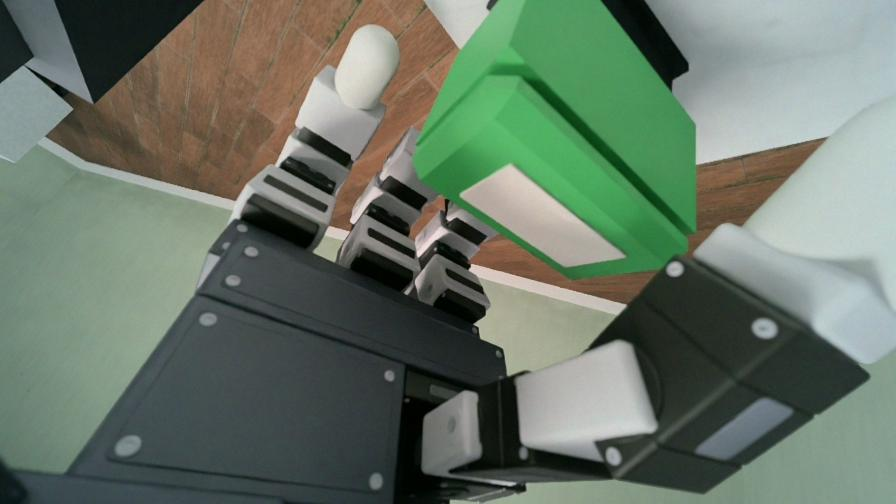

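>>> {"method": "move", "body": {
  "arm1": {"target":[-0.672,1.4935,0.845,0.1846,-0.7406,0.627,-0.1563],"speed":0.05}
}}

>>> {"method": "move", "body": {
  "arm1": {"joints":{"hand_speed":-0.85,"hand_thumb_mcp":0.0,"hand_index_mcp":0.86,"hand_middle_mcp":0.86}},
  "cameras": ["arm1_cam_wrist"]
}}

Scene clock: 1198.83 s.
Joint torques (N m): arm1=[0.03 -16.85 5.26 -0.23 0.31 -0.15] | arm2=[-0.38 -5.83 6.87 0.09 0.01 0.2] | arm3=[-0.03 -3.02 8.24 2.99 -0.21 -0.04]
Heat: arm1: hottest joint3_rad 44 °C; arm2: hottest joint2_rad 37 °C; arm3: hottest joint3_rad 40 °C.
move: arm1 done
Joint velocities: within noise
arm1.joint_positions: joint1_rad=-0.695 joint2_rad=+2.045 joint3_rad=+1.596 joint4_rad=-1.447 joint5_rad=+0.365 joint6_rad=-0.798 hand_index_mcp=+0.993 hand_index_abd=-0.003 hand_index_pip=-0.935 hand_index_dip=+0.409 hand_middle_mcp=+0.993 hand_middle_abd=-0.002 hand_middle_pip=-0.935 hand_middle_dip=+0.409 hand_ring_mcp=+0.993 hand_ring_abd=+0.001 hand_ring_pip=-0.936 hand_ring_dip=+0.603 hand_thumb_cmc=-0.654 hand_thumb_axl=+0.680 hand_thumb_mcp=+0.308 hand_thumb_ipl=-0.105 hand_current_limit=+0.400 hand_speed=-0.600
arm1.joint_status: not commanded
arm1.hand_state: goal,goal,goal,goal,goal,goal,goal,goal,goal,goal,goal,goal,goal,goal,goal,goal
arm1.index_mcp_current_ma: -6
arm1.index_abd_current_ma: -1
arm1.index_pip_current_ma: 6
arm1.index_dip_current_ma: 2
arm1.middle_mcp_current_ma: -6
arm1.middle_abd_current_ma: -1
arm1.middle_pip_current_ma: 6
arm1.middle_dip_current_ma: 2
arm1.ring_mcp_current_ma: -6
arm1.ring_abd_current_ma: 0
arm1.ring_pip_current_ma: 5
arm1.ring_dip_current_ma: 1
arm1.thumb_cmc_current_ma: 1
arm1.thumb_axl_current_ma: 1
arm1.thumb_mcp_current_ma: -11
arm1.thumb_ipl_current_ma: -3
arm1.hand_goal_index_mcp: 1.000
arm1.hand_goal_index_abd: 0.000
arm1.hand_goal_index_pip: -0.942
arm1.hand_goal_index_dip: 0.406
arm1.hand_goal_middle_mcp: 1.000
arm1.hand_goal_middle_abd: 0.000
arm1.hand_goal_middle_pip: -0.942
arm1.hand_goal_middle_dip: 0.406
arm1.hand_goal_ring_mcp: 1.000
arm1.hand_goal_ring_abd: 0.000
arm1.hand_goal_ring_pip: -0.942
arm1.hand_goal_ring_dip: 0.600
arm1.hand_goal_thumb_cmc: -0.656
arm1.hand_goal_thumb_axl: 0.678
arm1.hand_goal_thumb_mcp: 0.316
arm1.hand_goal_thumb_ipl: -0.102
arm1.hand: x=-0.6754 y=+1.4923 z=+0.8513 quat_wxyz=(+0.185, -0.740, +0.629, -0.152) (m; scene frame)
arm1.hand_target: x=-0.6720 y=+1.4934 z=+0.8450 quat_wxyz=(+0.185, -0.741, +0.627, -0.156) (m; scene frame)
arm1.hand_status: done (0.007 m and 0.5 deg from the pose sent, 0.011 m and 0.2 deg at the start)
arm2, arm3: as last shown
pictures: none

Scene clock: 1200.20 s.
Joint torques (N m): arm1=[0.15 -16.91 5.24 -0.25 0.26 -0.14] | arm2=[-0.32 -5.83 6.87 0.09 0.01 0.2] | arm3=[-0.73 -2.61 8.46 3.02 -0.19 -0.06]
Heat: arm1: hottest joint3_rad 44 °C; arm2: hottest joint2_rad 37 °C; arm3: hottest joint3_rad 40 °C.
move: arm1 done
Joint velocities: within noise
arm1.joint_positions: joint1_rad=-0.695 joint2_rad=+2.045 joint3_rad=+1.596 joint4_rad=-1.446 joint5_rad=+0.366 joint6_rad=-0.798 hand_index_mcp=+0.859 hand_index_abd=-0.003 hand_index_pip=-0.935 hand_index_dip=+0.409 hand_middle_mcp=+0.865 hand_middle_abd=-0.002 hand_middle_pip=-0.937 hand_middle_dip=+0.407 hand_ring_mcp=+0.993 hand_ring_abd=+0.001 hand_ring_pip=-0.936 hand_ring_dip=+0.603 hand_thumb_cmc=-0.654 hand_thumb_axl=+0.679 hand_thumb_mcp=+0.017 hand_thumb_ipl=-0.100 hand_current_limit=+0.400 hand_speed=-0.850
arm1.joint_status: all done
arm1.hand_state: goal,goal,goal,goal,goal,goal,goal,goal,goal,goal,goal,goal,goal,goal,goal,goal
arm1.index_mcp_current_ma: 0
arm1.index_abd_current_ma: -1
arm1.index_pip_current_ma: 6
arm1.index_dip_current_ma: 2
arm1.middle_mcp_current_ma: 4
arm1.middle_abd_current_ma: -1
arm1.middle_pip_current_ma: 4
arm1.middle_dip_current_ma: 0
arm1.ring_mcp_current_ma: -6
arm1.ring_abd_current_ma: 0
arm1.ring_pip_current_ma: 5
arm1.ring_dip_current_ma: 1
arm1.thumb_cmc_current_ma: 1
arm1.thumb_axl_current_ma: 0
arm1.thumb_mcp_current_ma: 30
arm1.thumb_ipl_current_ma: 1
arm1.hand_goal_index_mcp: 0.860
arm1.hand_goal_index_abd: 0.000
arm1.hand_goal_index_pip: -0.942
arm1.hand_goal_index_dip: 0.406
arm1.hand_goal_middle_mcp: 0.860
arm1.hand_goal_middle_abd: 0.000
arm1.hand_goal_middle_pip: -0.942
arm1.hand_goal_middle_dip: 0.406
arm1.hand_goal_ring_mcp: 1.000
arm1.hand_goal_ring_abd: 0.000
arm1.hand_goal_ring_pip: -0.942
arm1.hand_goal_ring_dip: 0.600
arm1.hand_goal_thumb_cmc: -0.656
arm1.hand_goal_thumb_axl: 0.678
arm1.hand_goal_thumb_mcp: 0.000
arm1.hand_goal_thumb_ipl: -0.102
arm1.hand: x=-0.6755 y=+1.4926 z=+0.8513 quat_wxyz=(+0.185, -0.740, +0.629, -0.152) (m; scene frame)
arm1.hand_target: x=-0.6720 y=+1.4934 z=+0.8450 quat_wxyz=(+0.185, -0.741, +0.627, -0.156) (m; scene frame)
arm1.hand_status: not commanded
arm2.joint_positions: joint1_rad=+1.431 joint2_rad=+1.115 joint3_rad=+0.940 joint4_rad=-1.399 joint5_rad=+0.003 joint6_rad=+0.196 hand_index_mcp=+0.620 hand_index_abd=-0.001 hand_index_pip=-0.550 hand_index_dip=+0.700 hand_middle_mcp=+0.620 hand_middle_abd=+0.000 hand_middle_pip=-0.550 hand_middle_dip=+0.699 hand_ring_mcp=+0.620 hand_ring_abd=+0.000 hand_ring_pip=-0.550 hand_ring_dip=+0.696 hand_thumb_cmc=-0.571 hand_thumb_axl=+0.676 hand_thumb_mcp=+0.092 hand_thumb_ipl=-0.628 hand_current_limit=+0.750 hand_speed=-0.700
arm2.joint_status: not commanded
arm2.hand_state: goal,goal,goal,goal,goal,goal,goal,goal,goal,goal,goal,goal,goal,goal,goal,goal
arm2.index_mcp_current_ma: 0
arm2.index_abd_current_ma: 0
arm2.index_pip_current_ma: 0
arm2.index_dip_current_ma: 1
arm2.middle_mcp_current_ma: 0
arm2.middle_abd_current_ma: 0
arm2.middle_pip_current_ma: 0
arm2.middle_dip_current_ma: 1
arm2.ring_mcp_current_ma: 0
arm2.ring_abd_current_ma: 0
arm2.ring_pip_current_ma: 0
arm2.ring_dip_current_ma: 0
arm2.thumb_cmc_current_ma: 0
arm2.thumb_axl_current_ma: 0
arm2.thumb_mcp_current_ma: -4
arm2.thumb_ipl_current_ma: 1
arm2.hand_goal_index_mcp: 0.620
arm2.hand_goal_index_abd: 0.000
arm2.hand_goal_index_pip: -0.550
arm2.hand_goal_index_dip: 0.696
arm2.hand_goal_middle_mcp: 0.620
arm2.hand_goal_middle_abd: 0.000
arm2.hand_goal_middle_pip: -0.550
arm2.hand_goal_middle_dip: 0.696
arm2.hand_goal_ring_mcp: 0.620
arm2.hand_goal_ring_abd: 0.000
arm2.hand_goal_ring_pip: -0.550
arm2.hand_goal_ring_dip: 0.696
arm2.hand_goal_thumb_cmc: -0.570
arm2.hand_goal_thumb_axl: 0.678
arm2.hand_goal_thumb_mcp: 0.100
arm2.hand_goal_thumb_ipl: -0.630
arm2.hand: x=-0.2771 y=+0.2847 z=+1.0426 quat_wxyz=(+0.000, +0.001, +1.000, +0.001) (m; scene frame)
arm2.hand_target: x=-0.2800 y=+0.2801 z=+1.0450 quat_wxyz=(+0.000, +0.000, +1.000, +0.000) (m; scene frame)
arm2.hand_status: not commanded
arm3.joint_positions: joint1_rad=+0.309 joint2_rad=+0.926 joint3_rad=+0.271 joint4_rad=+0.150 joint5_rad=-0.370 joint6_rad=-0.208 hand_index_mcp=+0.759 hand_index_abd=+0.001 hand_index_pip=+0.577 hand_index_dip=+0.696 hand_middle_mcp=+0.759 hand_middle_abd=+0.001 hand_middle_pip=+0.577 hand_middle_dip=+0.696 hand_ring_mcp=+0.760 hand_ring_abd=+0.001 hand_ring_pip=+0.577 hand_ring_dip=+0.696 hand_thumb_cmc=+0.719 hand_thumb_axl=+0.677 hand_thumb_mcp=+0.225 hand_thumb_ipl=+0.168 hand_current_limit=+0.400 hand_speed=-0.600
arm3.joint_status: not commanded
arm3.hand_state: goal,goal,goal,goal,goal,goal,goal,goal,goal,goal,goal,goal,goal,goal,goal,goal
arm3.index_mcp_current_ma: 2
arm3.index_abd_current_ma: 0
arm3.index_pip_current_ma: 0
arm3.index_dip_current_ma: 0
arm3.middle_mcp_current_ma: 2
arm3.middle_abd_current_ma: 0
arm3.middle_pip_current_ma: 0
arm3.middle_dip_current_ma: 0
arm3.ring_mcp_current_ma: 2
arm3.ring_abd_current_ma: 0
arm3.ring_pip_current_ma: 0
arm3.ring_dip_current_ma: 0
arm3.thumb_cmc_current_ma: 2
arm3.thumb_axl_current_ma: 0
arm3.thumb_mcp_current_ma: 0
arm3.thumb_ipl_current_ma: 0
arm3.hand_goal_index_mcp: 0.754
arm3.hand_goal_index_abd: 0.000
arm3.hand_goal_index_pip: 0.576
arm3.hand_goal_index_dip: 0.696
arm3.hand_goal_middle_mcp: 0.754
arm3.hand_goal_middle_abd: 0.000
arm3.hand_goal_middle_pip: 0.576
arm3.hand_goal_middle_dip: 0.696
arm3.hand_goal_ring_mcp: 0.754
arm3.hand_goal_ring_abd: 0.000
arm3.hand_goal_ring_pip: 0.576
arm3.hand_goal_ring_dip: 0.696
arm3.hand_goal_thumb_cmc: 0.714
arm3.hand_goal_thumb_axl: 0.678
arm3.hand_goal_thumb_mcp: 0.226
arm3.hand_goal_thumb_ipl: 0.168
arm3.hand: x=+0.6566 y=-0.6347 z=+0.9960 quat_wxyz=(+0.049, +0.069, +0.849, +0.522) (m; scene frame)
arm3.hand_target: x=+0.6600 y=-0.6374 z=+0.9905 quat_wxyz=(+0.048, +0.077, +0.849, +0.521) (m; scene frame)
arm3.hand_status: not commanded
pictures: arm1_cam_wrist
camera_calibration:
arm1_cam_wrist: T_world_to_cam=[[-0.666144, 0.691745, -0.278819, -1.21235], [0.109167, 0.46025, 0.881052, -1.40317], [0.73779, 0.55647, -0.382109, 0.118143], [0, 0, 0, 1]] pos_world=[-0.741581, 1.4187, 0.943383]

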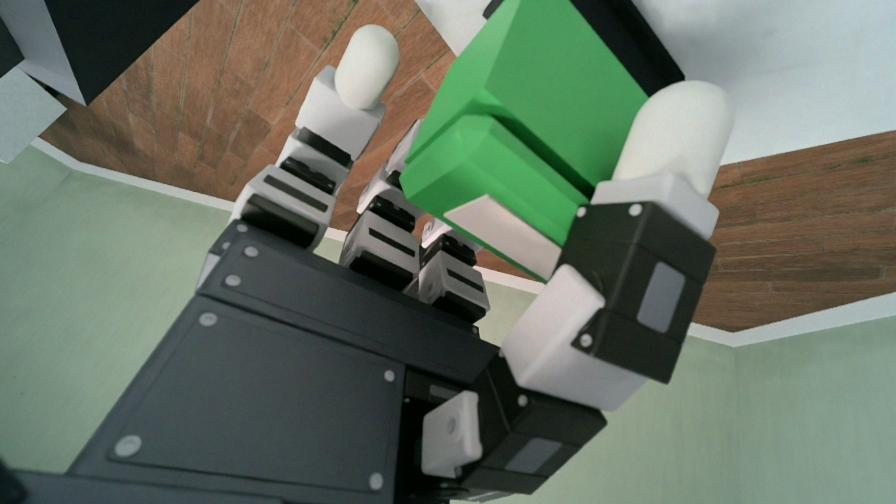

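>>> {"method": "move", "body": {
  "arm1": {"joints":{"hand_thumb_mcp":-0.1,"hand_index_mcp":0.74,"hand_middle_mcp":0.74}}
}}

>>> {"method": "move", "body": {
  "arm1": {"joints":{"hand_thumb_mcp":-0.18,"hand_index_mcp":0.64,"hand_middle_mcp":0.64}},
  "cameras": ["arm1_cam_wrist"]
}}

Scene clock: 1203.90 s.
Joint torques (N m): arm1=[0.73 -16.73 5.57 -0.24 0.01 -0.12] | arm2=[-0.32 -5.6 6.89 0.06 0.01 0.22] | arm3=[-0.67 -2.96 8.24 2.91 -0.19 -0.1]
Heat: arm1: hottest joint3_rad 44 °C; arm2: hottest joint2_rad 37 °C; arm3: hottest joint3_rad 40 °C.
move: arm1 off_target
Joint velocities: within noise
arm1.joint_positions: joint1_rad=-0.703 joint2_rad=+2.045 joint3_rad=+1.591 joint4_rad=-1.448 joint5_rad=+0.372 joint6_rad=-0.800 hand_index_mcp=+0.814 hand_index_abd=-0.001 hand_index_pip=-0.916 hand_index_dip=+0.414 hand_middle_mcp=+0.829 hand_middle_abd=-0.001 hand_middle_pip=-0.919 hand_middle_dip=+0.411 hand_ring_mcp=+0.993 hand_ring_abd=+0.001 hand_ring_pip=-0.936 hand_ring_dip=+0.603 hand_thumb_cmc=-0.653 hand_thumb_axl=+0.672 hand_thumb_mcp=-0.024 hand_thumb_ipl=-0.091 hand_current_limit=+0.400 hand_speed=-0.850
arm1.joint_status: hand_index_mcp off_target (ended at +0.814, target +0.740); hand_middle_mcp off_target (ended at +0.829, target +0.740); hand_thumb_mcp off_target (ended at -0.024, target -0.100)
arm1.hand_state: blocked,goal,blocked,goal,blocked,goal,blocked,goal,goal,goal,goal,goal,goal,goal,blocked,goal
arm1.index_mcp_current_ma: 196
arm1.index_abd_current_ma: 0
arm1.index_pip_current_ma: 38
arm1.index_dip_current_ma: 7
arm1.middle_mcp_current_ma: 258
arm1.middle_abd_current_ma: 0
arm1.middle_pip_current_ma: 32
arm1.middle_dip_current_ma: 3
arm1.ring_mcp_current_ma: -6
arm1.ring_abd_current_ma: 0
arm1.ring_pip_current_ma: 5
arm1.ring_dip_current_ma: 1
arm1.thumb_cmc_current_ma: 2
arm1.thumb_axl_current_ma: -6
arm1.thumb_mcp_current_ma: 273
arm1.thumb_ipl_current_ma: 16
arm1.hand_goal_index_mcp: 0.740
arm1.hand_goal_index_abd: 0.000
arm1.hand_goal_index_pip: -0.942
arm1.hand_goal_index_dip: 0.406
arm1.hand_goal_middle_mcp: 0.740
arm1.hand_goal_middle_abd: 0.000
arm1.hand_goal_middle_pip: -0.942
arm1.hand_goal_middle_dip: 0.406
arm1.hand_goal_ring_mcp: 1.000
arm1.hand_goal_ring_abd: 0.000
arm1.hand_goal_ring_pip: -0.942
arm1.hand_goal_ring_dip: 0.600
arm1.hand_goal_thumb_cmc: -0.656
arm1.hand_goal_thumb_axl: 0.678
arm1.hand_goal_thumb_mcp: -0.100
arm1.hand_goal_thumb_ipl: -0.102
arm1.hand: x=-0.6699 y=+1.4948 z=+0.8498 quat_wxyz=(+0.187, -0.738, +0.629, -0.156) (m; scene frame)
arm1.hand_target: x=-0.6720 y=+1.4934 z=+0.8450 quat_wxyz=(+0.185, -0.741, +0.627, -0.156) (m; scene frame)
arm1.hand_status: not commanded
arm2, arm3: as last shown
pictures: none

Scene clock: 1204.50 s.
Joint torques (N m): arm1=[0.73 -16.85 5.55 -0.2 -0.01 -0.12] | arm2=[-0.26 -5.77 6.9 0.12 0 0.2] | arm3=[-1.03 -2.61 8.12 3.29 -0.18 -0.04]
Heat: arm1: hottest joint3_rad 44 °C; arm2: hottest joint2_rad 37 °C; arm3: hottest joint3_rad 40 °C.
move: arm1 off_target
Joint velocities: within noise
arm1.joint_positions: joint1_rad=-0.704 joint2_rad=+2.046 joint3_rad=+1.591 joint4_rad=-1.448 joint5_rad=+0.372 joint6_rad=-0.801 hand_index_mcp=+0.785 hand_index_abd=-0.001 hand_index_pip=-0.904 hand_index_dip=+0.419 hand_middle_mcp=+0.801 hand_middle_abd=-0.001 hand_middle_pip=-0.909 hand_middle_dip=+0.416 hand_ring_mcp=+0.993 hand_ring_abd=+0.001 hand_ring_pip=-0.936 hand_ring_dip=+0.603 hand_thumb_cmc=-0.652 hand_thumb_axl=+0.672 hand_thumb_mcp=-0.029 hand_thumb_ipl=-0.083 hand_current_limit=+0.400 hand_speed=-0.850
arm1.joint_status: hand_index_mcp off_target (ended at +0.785, target +0.640); hand_middle_mcp off_target (ended at +0.801, target +0.640); hand_thumb_mcp off_target (ended at -0.029, target -0.180)
arm1.hand_state: blocked,goal,blocked,goal,blocked,goal,blocked,goal,goal,goal,goal,goal,goal,goal,blocked,goal
arm1.index_mcp_current_ma: 385
arm1.index_abd_current_ma: 0
arm1.index_pip_current_ma: 67
arm1.index_dip_current_ma: 14
arm1.middle_mcp_current_ma: 385
arm1.middle_abd_current_ma: 0
arm1.middle_pip_current_ma: 56
arm1.middle_dip_current_ma: 9
arm1.ring_mcp_current_ma: -6
arm1.ring_abd_current_ma: 0
arm1.ring_pip_current_ma: 5
arm1.ring_dip_current_ma: 1
arm1.thumb_cmc_current_ma: 3
arm1.thumb_axl_current_ma: -6
arm1.thumb_mcp_current_ma: 385
arm1.thumb_ipl_current_ma: 37
arm1.hand_goal_index_mcp: 0.640
arm1.hand_goal_index_abd: 0.000
arm1.hand_goal_index_pip: -0.942
arm1.hand_goal_index_dip: 0.406
arm1.hand_goal_middle_mcp: 0.640
arm1.hand_goal_middle_abd: 0.000
arm1.hand_goal_middle_pip: -0.942
arm1.hand_goal_middle_dip: 0.406
arm1.hand_goal_ring_mcp: 1.000
arm1.hand_goal_ring_abd: 0.000
arm1.hand_goal_ring_pip: -0.942
arm1.hand_goal_ring_dip: 0.600
arm1.hand_goal_thumb_cmc: -0.656
arm1.hand_goal_thumb_axl: 0.678
arm1.hand_goal_thumb_mcp: -0.180
arm1.hand_goal_thumb_ipl: -0.102
arm1.hand: x=-0.6693 y=+1.4950 z=+0.8494 quat_wxyz=(+0.188, -0.738, +0.629, -0.157) (m; scene frame)
arm1.hand_target: x=-0.6720 y=+1.4935 z=+0.8450 quat_wxyz=(+0.185, -0.741, +0.627, -0.156) (m; scene frame)
arm1.hand_status: not commanded
arm2, arm3: as last shown
pictures: arm1_cam_wrist
camera_calibration:
arm1_cam_wrist: T_world_to_cam=[[-0.660485, 0.693891, -0.286835, -1.20309], [0.102232, 0.461571, 0.881193, -1.40996], [0.743846, 0.552691, -0.375799, 0.115841], [0, 0, 0, 1]] pos_world=[-0.736649, 1.42159, 0.940893]

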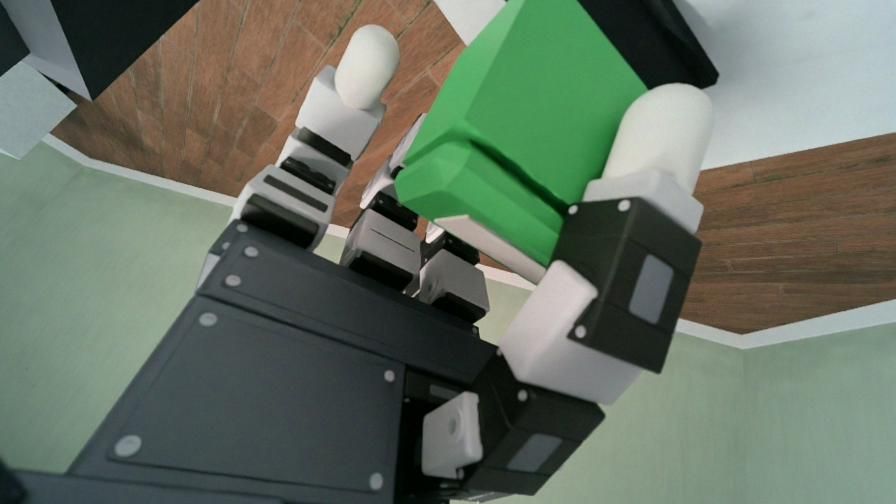

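>>> {"method": "move", "body": {
  "arm1": {"joints":{"hand_thumb_mcp":0.0,"hand_index_mcp":0.8,"hand_middle_mcp":0.8}}
}}

>>> {"method": "move", "body": {
  "arm1": {"joints":{"hand_thumb_mcp":0.25,"hand_index_mcp":1.0,"hand_middle_mcp":1.0}}
}}

>>> {"method": "move", "body": {
  "arm1": {"joints":{"hand_index_pip":-1.0,"hand_middle_pip":-1.0,"hand_index_dip":0.145,"hand_middle_dip":0.145}},
  "cameras": ["arm1_cam_wrist"]
}}

Scene clock: 1211.97 s.
Joint torques (N m): arm1=[0.73 -16.97 5.55 -0.21 0.12 -0.11] | arm2=[-0.26 -5.54 6.93 0.08 0.01 0.21] | arm3=[-0.91 -2.96 7.94 2.88 -0.21 -0.04]
Heat: arm1: hottest joint3_rad 43 °C; arm2: hottest joint2_rad 37 °C; arm3: hottest joint3_rad 40 °C.
move: arm1 done
Joint velocities: within noise
arm1.joint_positions: joint1_rad=-0.704 joint2_rad=+2.048 joint3_rad=+1.591 joint4_rad=-1.448 joint5_rad=+0.369 joint6_rad=-0.801 hand_index_mcp=+0.804 hand_index_abd=-0.001 hand_index_pip=-0.927 hand_index_dip=+0.412 hand_middle_mcp=+0.812 hand_middle_abd=-0.001 hand_middle_pip=-0.924 hand_middle_dip=+0.413 hand_ring_mcp=+0.993 hand_ring_abd=+0.001 hand_ring_pip=-0.936 hand_ring_dip=+0.603 hand_thumb_cmc=-0.652 hand_thumb_axl=+0.675 hand_thumb_mcp=+0.001 hand_thumb_ipl=-0.098 hand_current_limit=+0.400 hand_speed=-0.850
arm1.joint_status: all done
arm1.hand_state: goal,goal,goal,goal,goal,goal,goal,goal,goal,goal,goal,goal,goal,goal,goal,goal
arm1.index_mcp_current_ma: 3
arm1.index_abd_current_ma: 0
arm1.index_pip_current_ma: 17
arm1.index_dip_current_ma: 5
arm1.middle_mcp_current_ma: 14
arm1.middle_abd_current_ma: 0
arm1.middle_pip_current_ma: 22
arm1.middle_dip_current_ma: 5
arm1.ring_mcp_current_ma: -6
arm1.ring_abd_current_ma: 0
arm1.ring_pip_current_ma: 5
arm1.ring_dip_current_ma: 1
arm1.thumb_cmc_current_ma: 3
arm1.thumb_axl_current_ma: -2
arm1.thumb_mcp_current_ma: 1
arm1.thumb_ipl_current_ma: 4
arm1.hand_goal_index_mcp: 0.800
arm1.hand_goal_index_abd: 0.000
arm1.hand_goal_index_pip: -0.942
arm1.hand_goal_index_dip: 0.406
arm1.hand_goal_middle_mcp: 0.800
arm1.hand_goal_middle_abd: 0.000
arm1.hand_goal_middle_pip: -0.942
arm1.hand_goal_middle_dip: 0.406
arm1.hand_goal_ring_mcp: 1.000
arm1.hand_goal_ring_abd: 0.000
arm1.hand_goal_ring_pip: -0.942
arm1.hand_goal_ring_dip: 0.600
arm1.hand_goal_thumb_cmc: -0.656
arm1.hand_goal_thumb_axl: 0.678
arm1.hand_goal_thumb_mcp: 0.000
arm1.hand_goal_thumb_ipl: -0.102
arm1.hand: x=-0.6697 y=+1.4945 z=+0.8484 quat_wxyz=(+0.186, -0.738, +0.629, -0.157) (m; scene frame)
arm1.hand_target: x=-0.6720 y=+1.4935 z=+0.8451 quat_wxyz=(+0.184, -0.741, +0.627, -0.156) (m; scene frame)
arm1.hand_status: not commanded
arm2, arm3: as last shown
pictures: none

Scene clock: 1213.00 s.
Joint torques (N m): arm1=[0.67 -17.03 5.56 -0.24 0.19 -0.12] | arm2=[-0.26 -5.54 6.89 0.06 0.03 0.21] | arm3=[-1.14 -2.32 8.17 3.03 -0.2 -0.01]
Heat: arm1: hottest joint3_rad 43 °C; arm2: hottest joint2_rad 37 °C; arm3: hottest joint3_rad 40 °C.
move: arm1 done
Joint velocities: within noise
arm1.joint_positions: joint1_rad=-0.704 joint2_rad=+2.048 joint3_rad=+1.591 joint4_rad=-1.448 joint5_rad=+0.368 joint6_rad=-0.801 hand_index_mcp=+0.988 hand_index_abd=-0.001 hand_index_pip=-0.935 hand_index_dip=+0.409 hand_middle_mcp=+0.988 hand_middle_abd=-0.001 hand_middle_pip=-0.935 hand_middle_dip=+0.409 hand_ring_mcp=+0.993 hand_ring_abd=+0.001 hand_ring_pip=-0.936 hand_ring_dip=+0.603 hand_thumb_cmc=-0.652 hand_thumb_axl=+0.676 hand_thumb_mcp=+0.242 hand_thumb_ipl=-0.101 hand_current_limit=+0.400 hand_speed=-0.850
arm1.joint_status: all done
arm1.hand_state: goal,goal,goal,goal,goal,goal,goal,goal,goal,goal,goal,goal,goal,goal,goal,goal
arm1.index_mcp_current_ma: -13
arm1.index_abd_current_ma: 0
arm1.index_pip_current_ma: 6
arm1.index_dip_current_ma: 2
arm1.middle_mcp_current_ma: -14
arm1.middle_abd_current_ma: 0
arm1.middle_pip_current_ma: 6
arm1.middle_dip_current_ma: 2
arm1.ring_mcp_current_ma: -6
arm1.ring_abd_current_ma: 0
arm1.ring_pip_current_ma: 5
arm1.ring_dip_current_ma: 1
arm1.thumb_cmc_current_ma: 2
arm1.thumb_axl_current_ma: -1
arm1.thumb_mcp_current_ma: -10
arm1.thumb_ipl_current_ma: 1
arm1.hand_goal_index_mcp: 1.000
arm1.hand_goal_index_abd: 0.000
arm1.hand_goal_index_pip: -0.942
arm1.hand_goal_index_dip: 0.406
arm1.hand_goal_middle_mcp: 1.000
arm1.hand_goal_middle_abd: 0.000
arm1.hand_goal_middle_pip: -0.942
arm1.hand_goal_middle_dip: 0.406
arm1.hand_goal_ring_mcp: 1.000
arm1.hand_goal_ring_abd: 0.000
arm1.hand_goal_ring_pip: -0.942
arm1.hand_goal_ring_dip: 0.600
arm1.hand_goal_thumb_cmc: -0.656
arm1.hand_goal_thumb_axl: 0.678
arm1.hand_goal_thumb_mcp: 0.250
arm1.hand_goal_thumb_ipl: -0.102
arm1.hand: x=-0.6698 y=+1.4944 z=+0.8484 quat_wxyz=(+0.185, -0.738, +0.629, -0.157) (m; scene frame)
arm1.hand_target: x=-0.6720 y=+1.4935 z=+0.8451 quat_wxyz=(+0.185, -0.741, +0.627, -0.156) (m; scene frame)
arm1.hand_status: not commanded
arm2, arm3: as last shown
pictures: none

Scene clock: 1213.93 s.
Joint torques (N m): arm1=[0.67 -17.03 5.56 -0.23 0.18 -0.12] | arm2=[-0.38 -5.77 6.91 0.13 0.01 0.2] | arm3=[0.09 -2.61 8.23 3.03 -0.24 -0.04]
Heat: arm1: hottest joint3_rad 43 °C; arm2: hottest joint2_rad 37 °C; arm3: hottest joint3_rad 40 °C.
move: arm1 done
Joint velocities: within noise
arm1.joint_positions: joint1_rad=-0.704 joint2_rad=+2.048 joint3_rad=+1.591 joint4_rad=-1.448 joint5_rad=+0.368 joint6_rad=-0.801 hand_index_mcp=+0.988 hand_index_abd=-0.001 hand_index_pip=-0.992 hand_index_dip=+0.149 hand_middle_mcp=+0.988 hand_middle_abd=-0.001 hand_middle_pip=-0.993 hand_middle_dip=+0.149 hand_ring_mcp=+0.993 hand_ring_abd=+0.001 hand_ring_pip=-0.936 hand_ring_dip=+0.603 hand_thumb_cmc=-0.652 hand_thumb_axl=+0.676 hand_thumb_mcp=+0.242 hand_thumb_ipl=-0.101 hand_current_limit=+0.400 hand_speed=-0.850
arm1.joint_status: all done
arm1.hand_state: goal,goal,goal,goal,goal,goal,goal,goal,goal,goal,goal,goal,goal,goal,goal,goal
arm1.index_mcp_current_ma: -13
arm1.index_abd_current_ma: 0
arm1.index_pip_current_ma: 6
arm1.index_dip_current_ma: 2
arm1.middle_mcp_current_ma: -14
arm1.middle_abd_current_ma: 0
arm1.middle_pip_current_ma: 6
arm1.middle_dip_current_ma: 2
arm1.ring_mcp_current_ma: -6
arm1.ring_abd_current_ma: 0
arm1.ring_pip_current_ma: 5
arm1.ring_dip_current_ma: 1
arm1.thumb_cmc_current_ma: 2
arm1.thumb_axl_current_ma: -1
arm1.thumb_mcp_current_ma: -10
arm1.thumb_ipl_current_ma: 1
arm1.hand_goal_index_mcp: 1.000
arm1.hand_goal_index_abd: 0.000
arm1.hand_goal_index_pip: -1.000
arm1.hand_goal_index_dip: 0.146
arm1.hand_goal_middle_mcp: 1.000
arm1.hand_goal_middle_abd: 0.000
arm1.hand_goal_middle_pip: -1.000
arm1.hand_goal_middle_dip: 0.146
arm1.hand_goal_ring_mcp: 1.000
arm1.hand_goal_ring_abd: 0.000
arm1.hand_goal_ring_pip: -0.942
arm1.hand_goal_ring_dip: 0.600
arm1.hand_goal_thumb_cmc: -0.656
arm1.hand_goal_thumb_axl: 0.678
arm1.hand_goal_thumb_mcp: 0.250
arm1.hand_goal_thumb_ipl: -0.102
arm1.hand: x=-0.6698 y=+1.4944 z=+0.8484 quat_wxyz=(+0.185, -0.738, +0.629, -0.157) (m; scene frame)
arm1.hand_target: x=-0.6720 y=+1.4935 z=+0.8451 quat_wxyz=(+0.185, -0.741, +0.627, -0.156) (m; scene frame)
arm1.hand_status: not commanded
arm2, arm3: as last shown
pictures: arm1_cam_wrist
camera_calibration:
arm1_cam_wrist: T_world_to_cam=[[-0.660344, 0.693475, -0.288163, -1.20142], [0.104634, 0.464946, 0.879134, -1.41046], [0.743638, 0.55038, -0.379585, 0.122752], [0, 0, 0, 1]] pos_world=[-0.737049, 1.42138, 0.940376]

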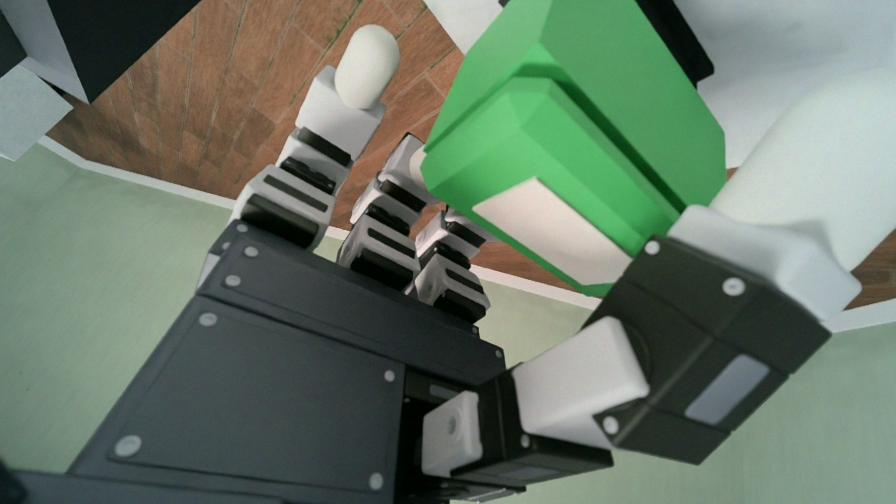

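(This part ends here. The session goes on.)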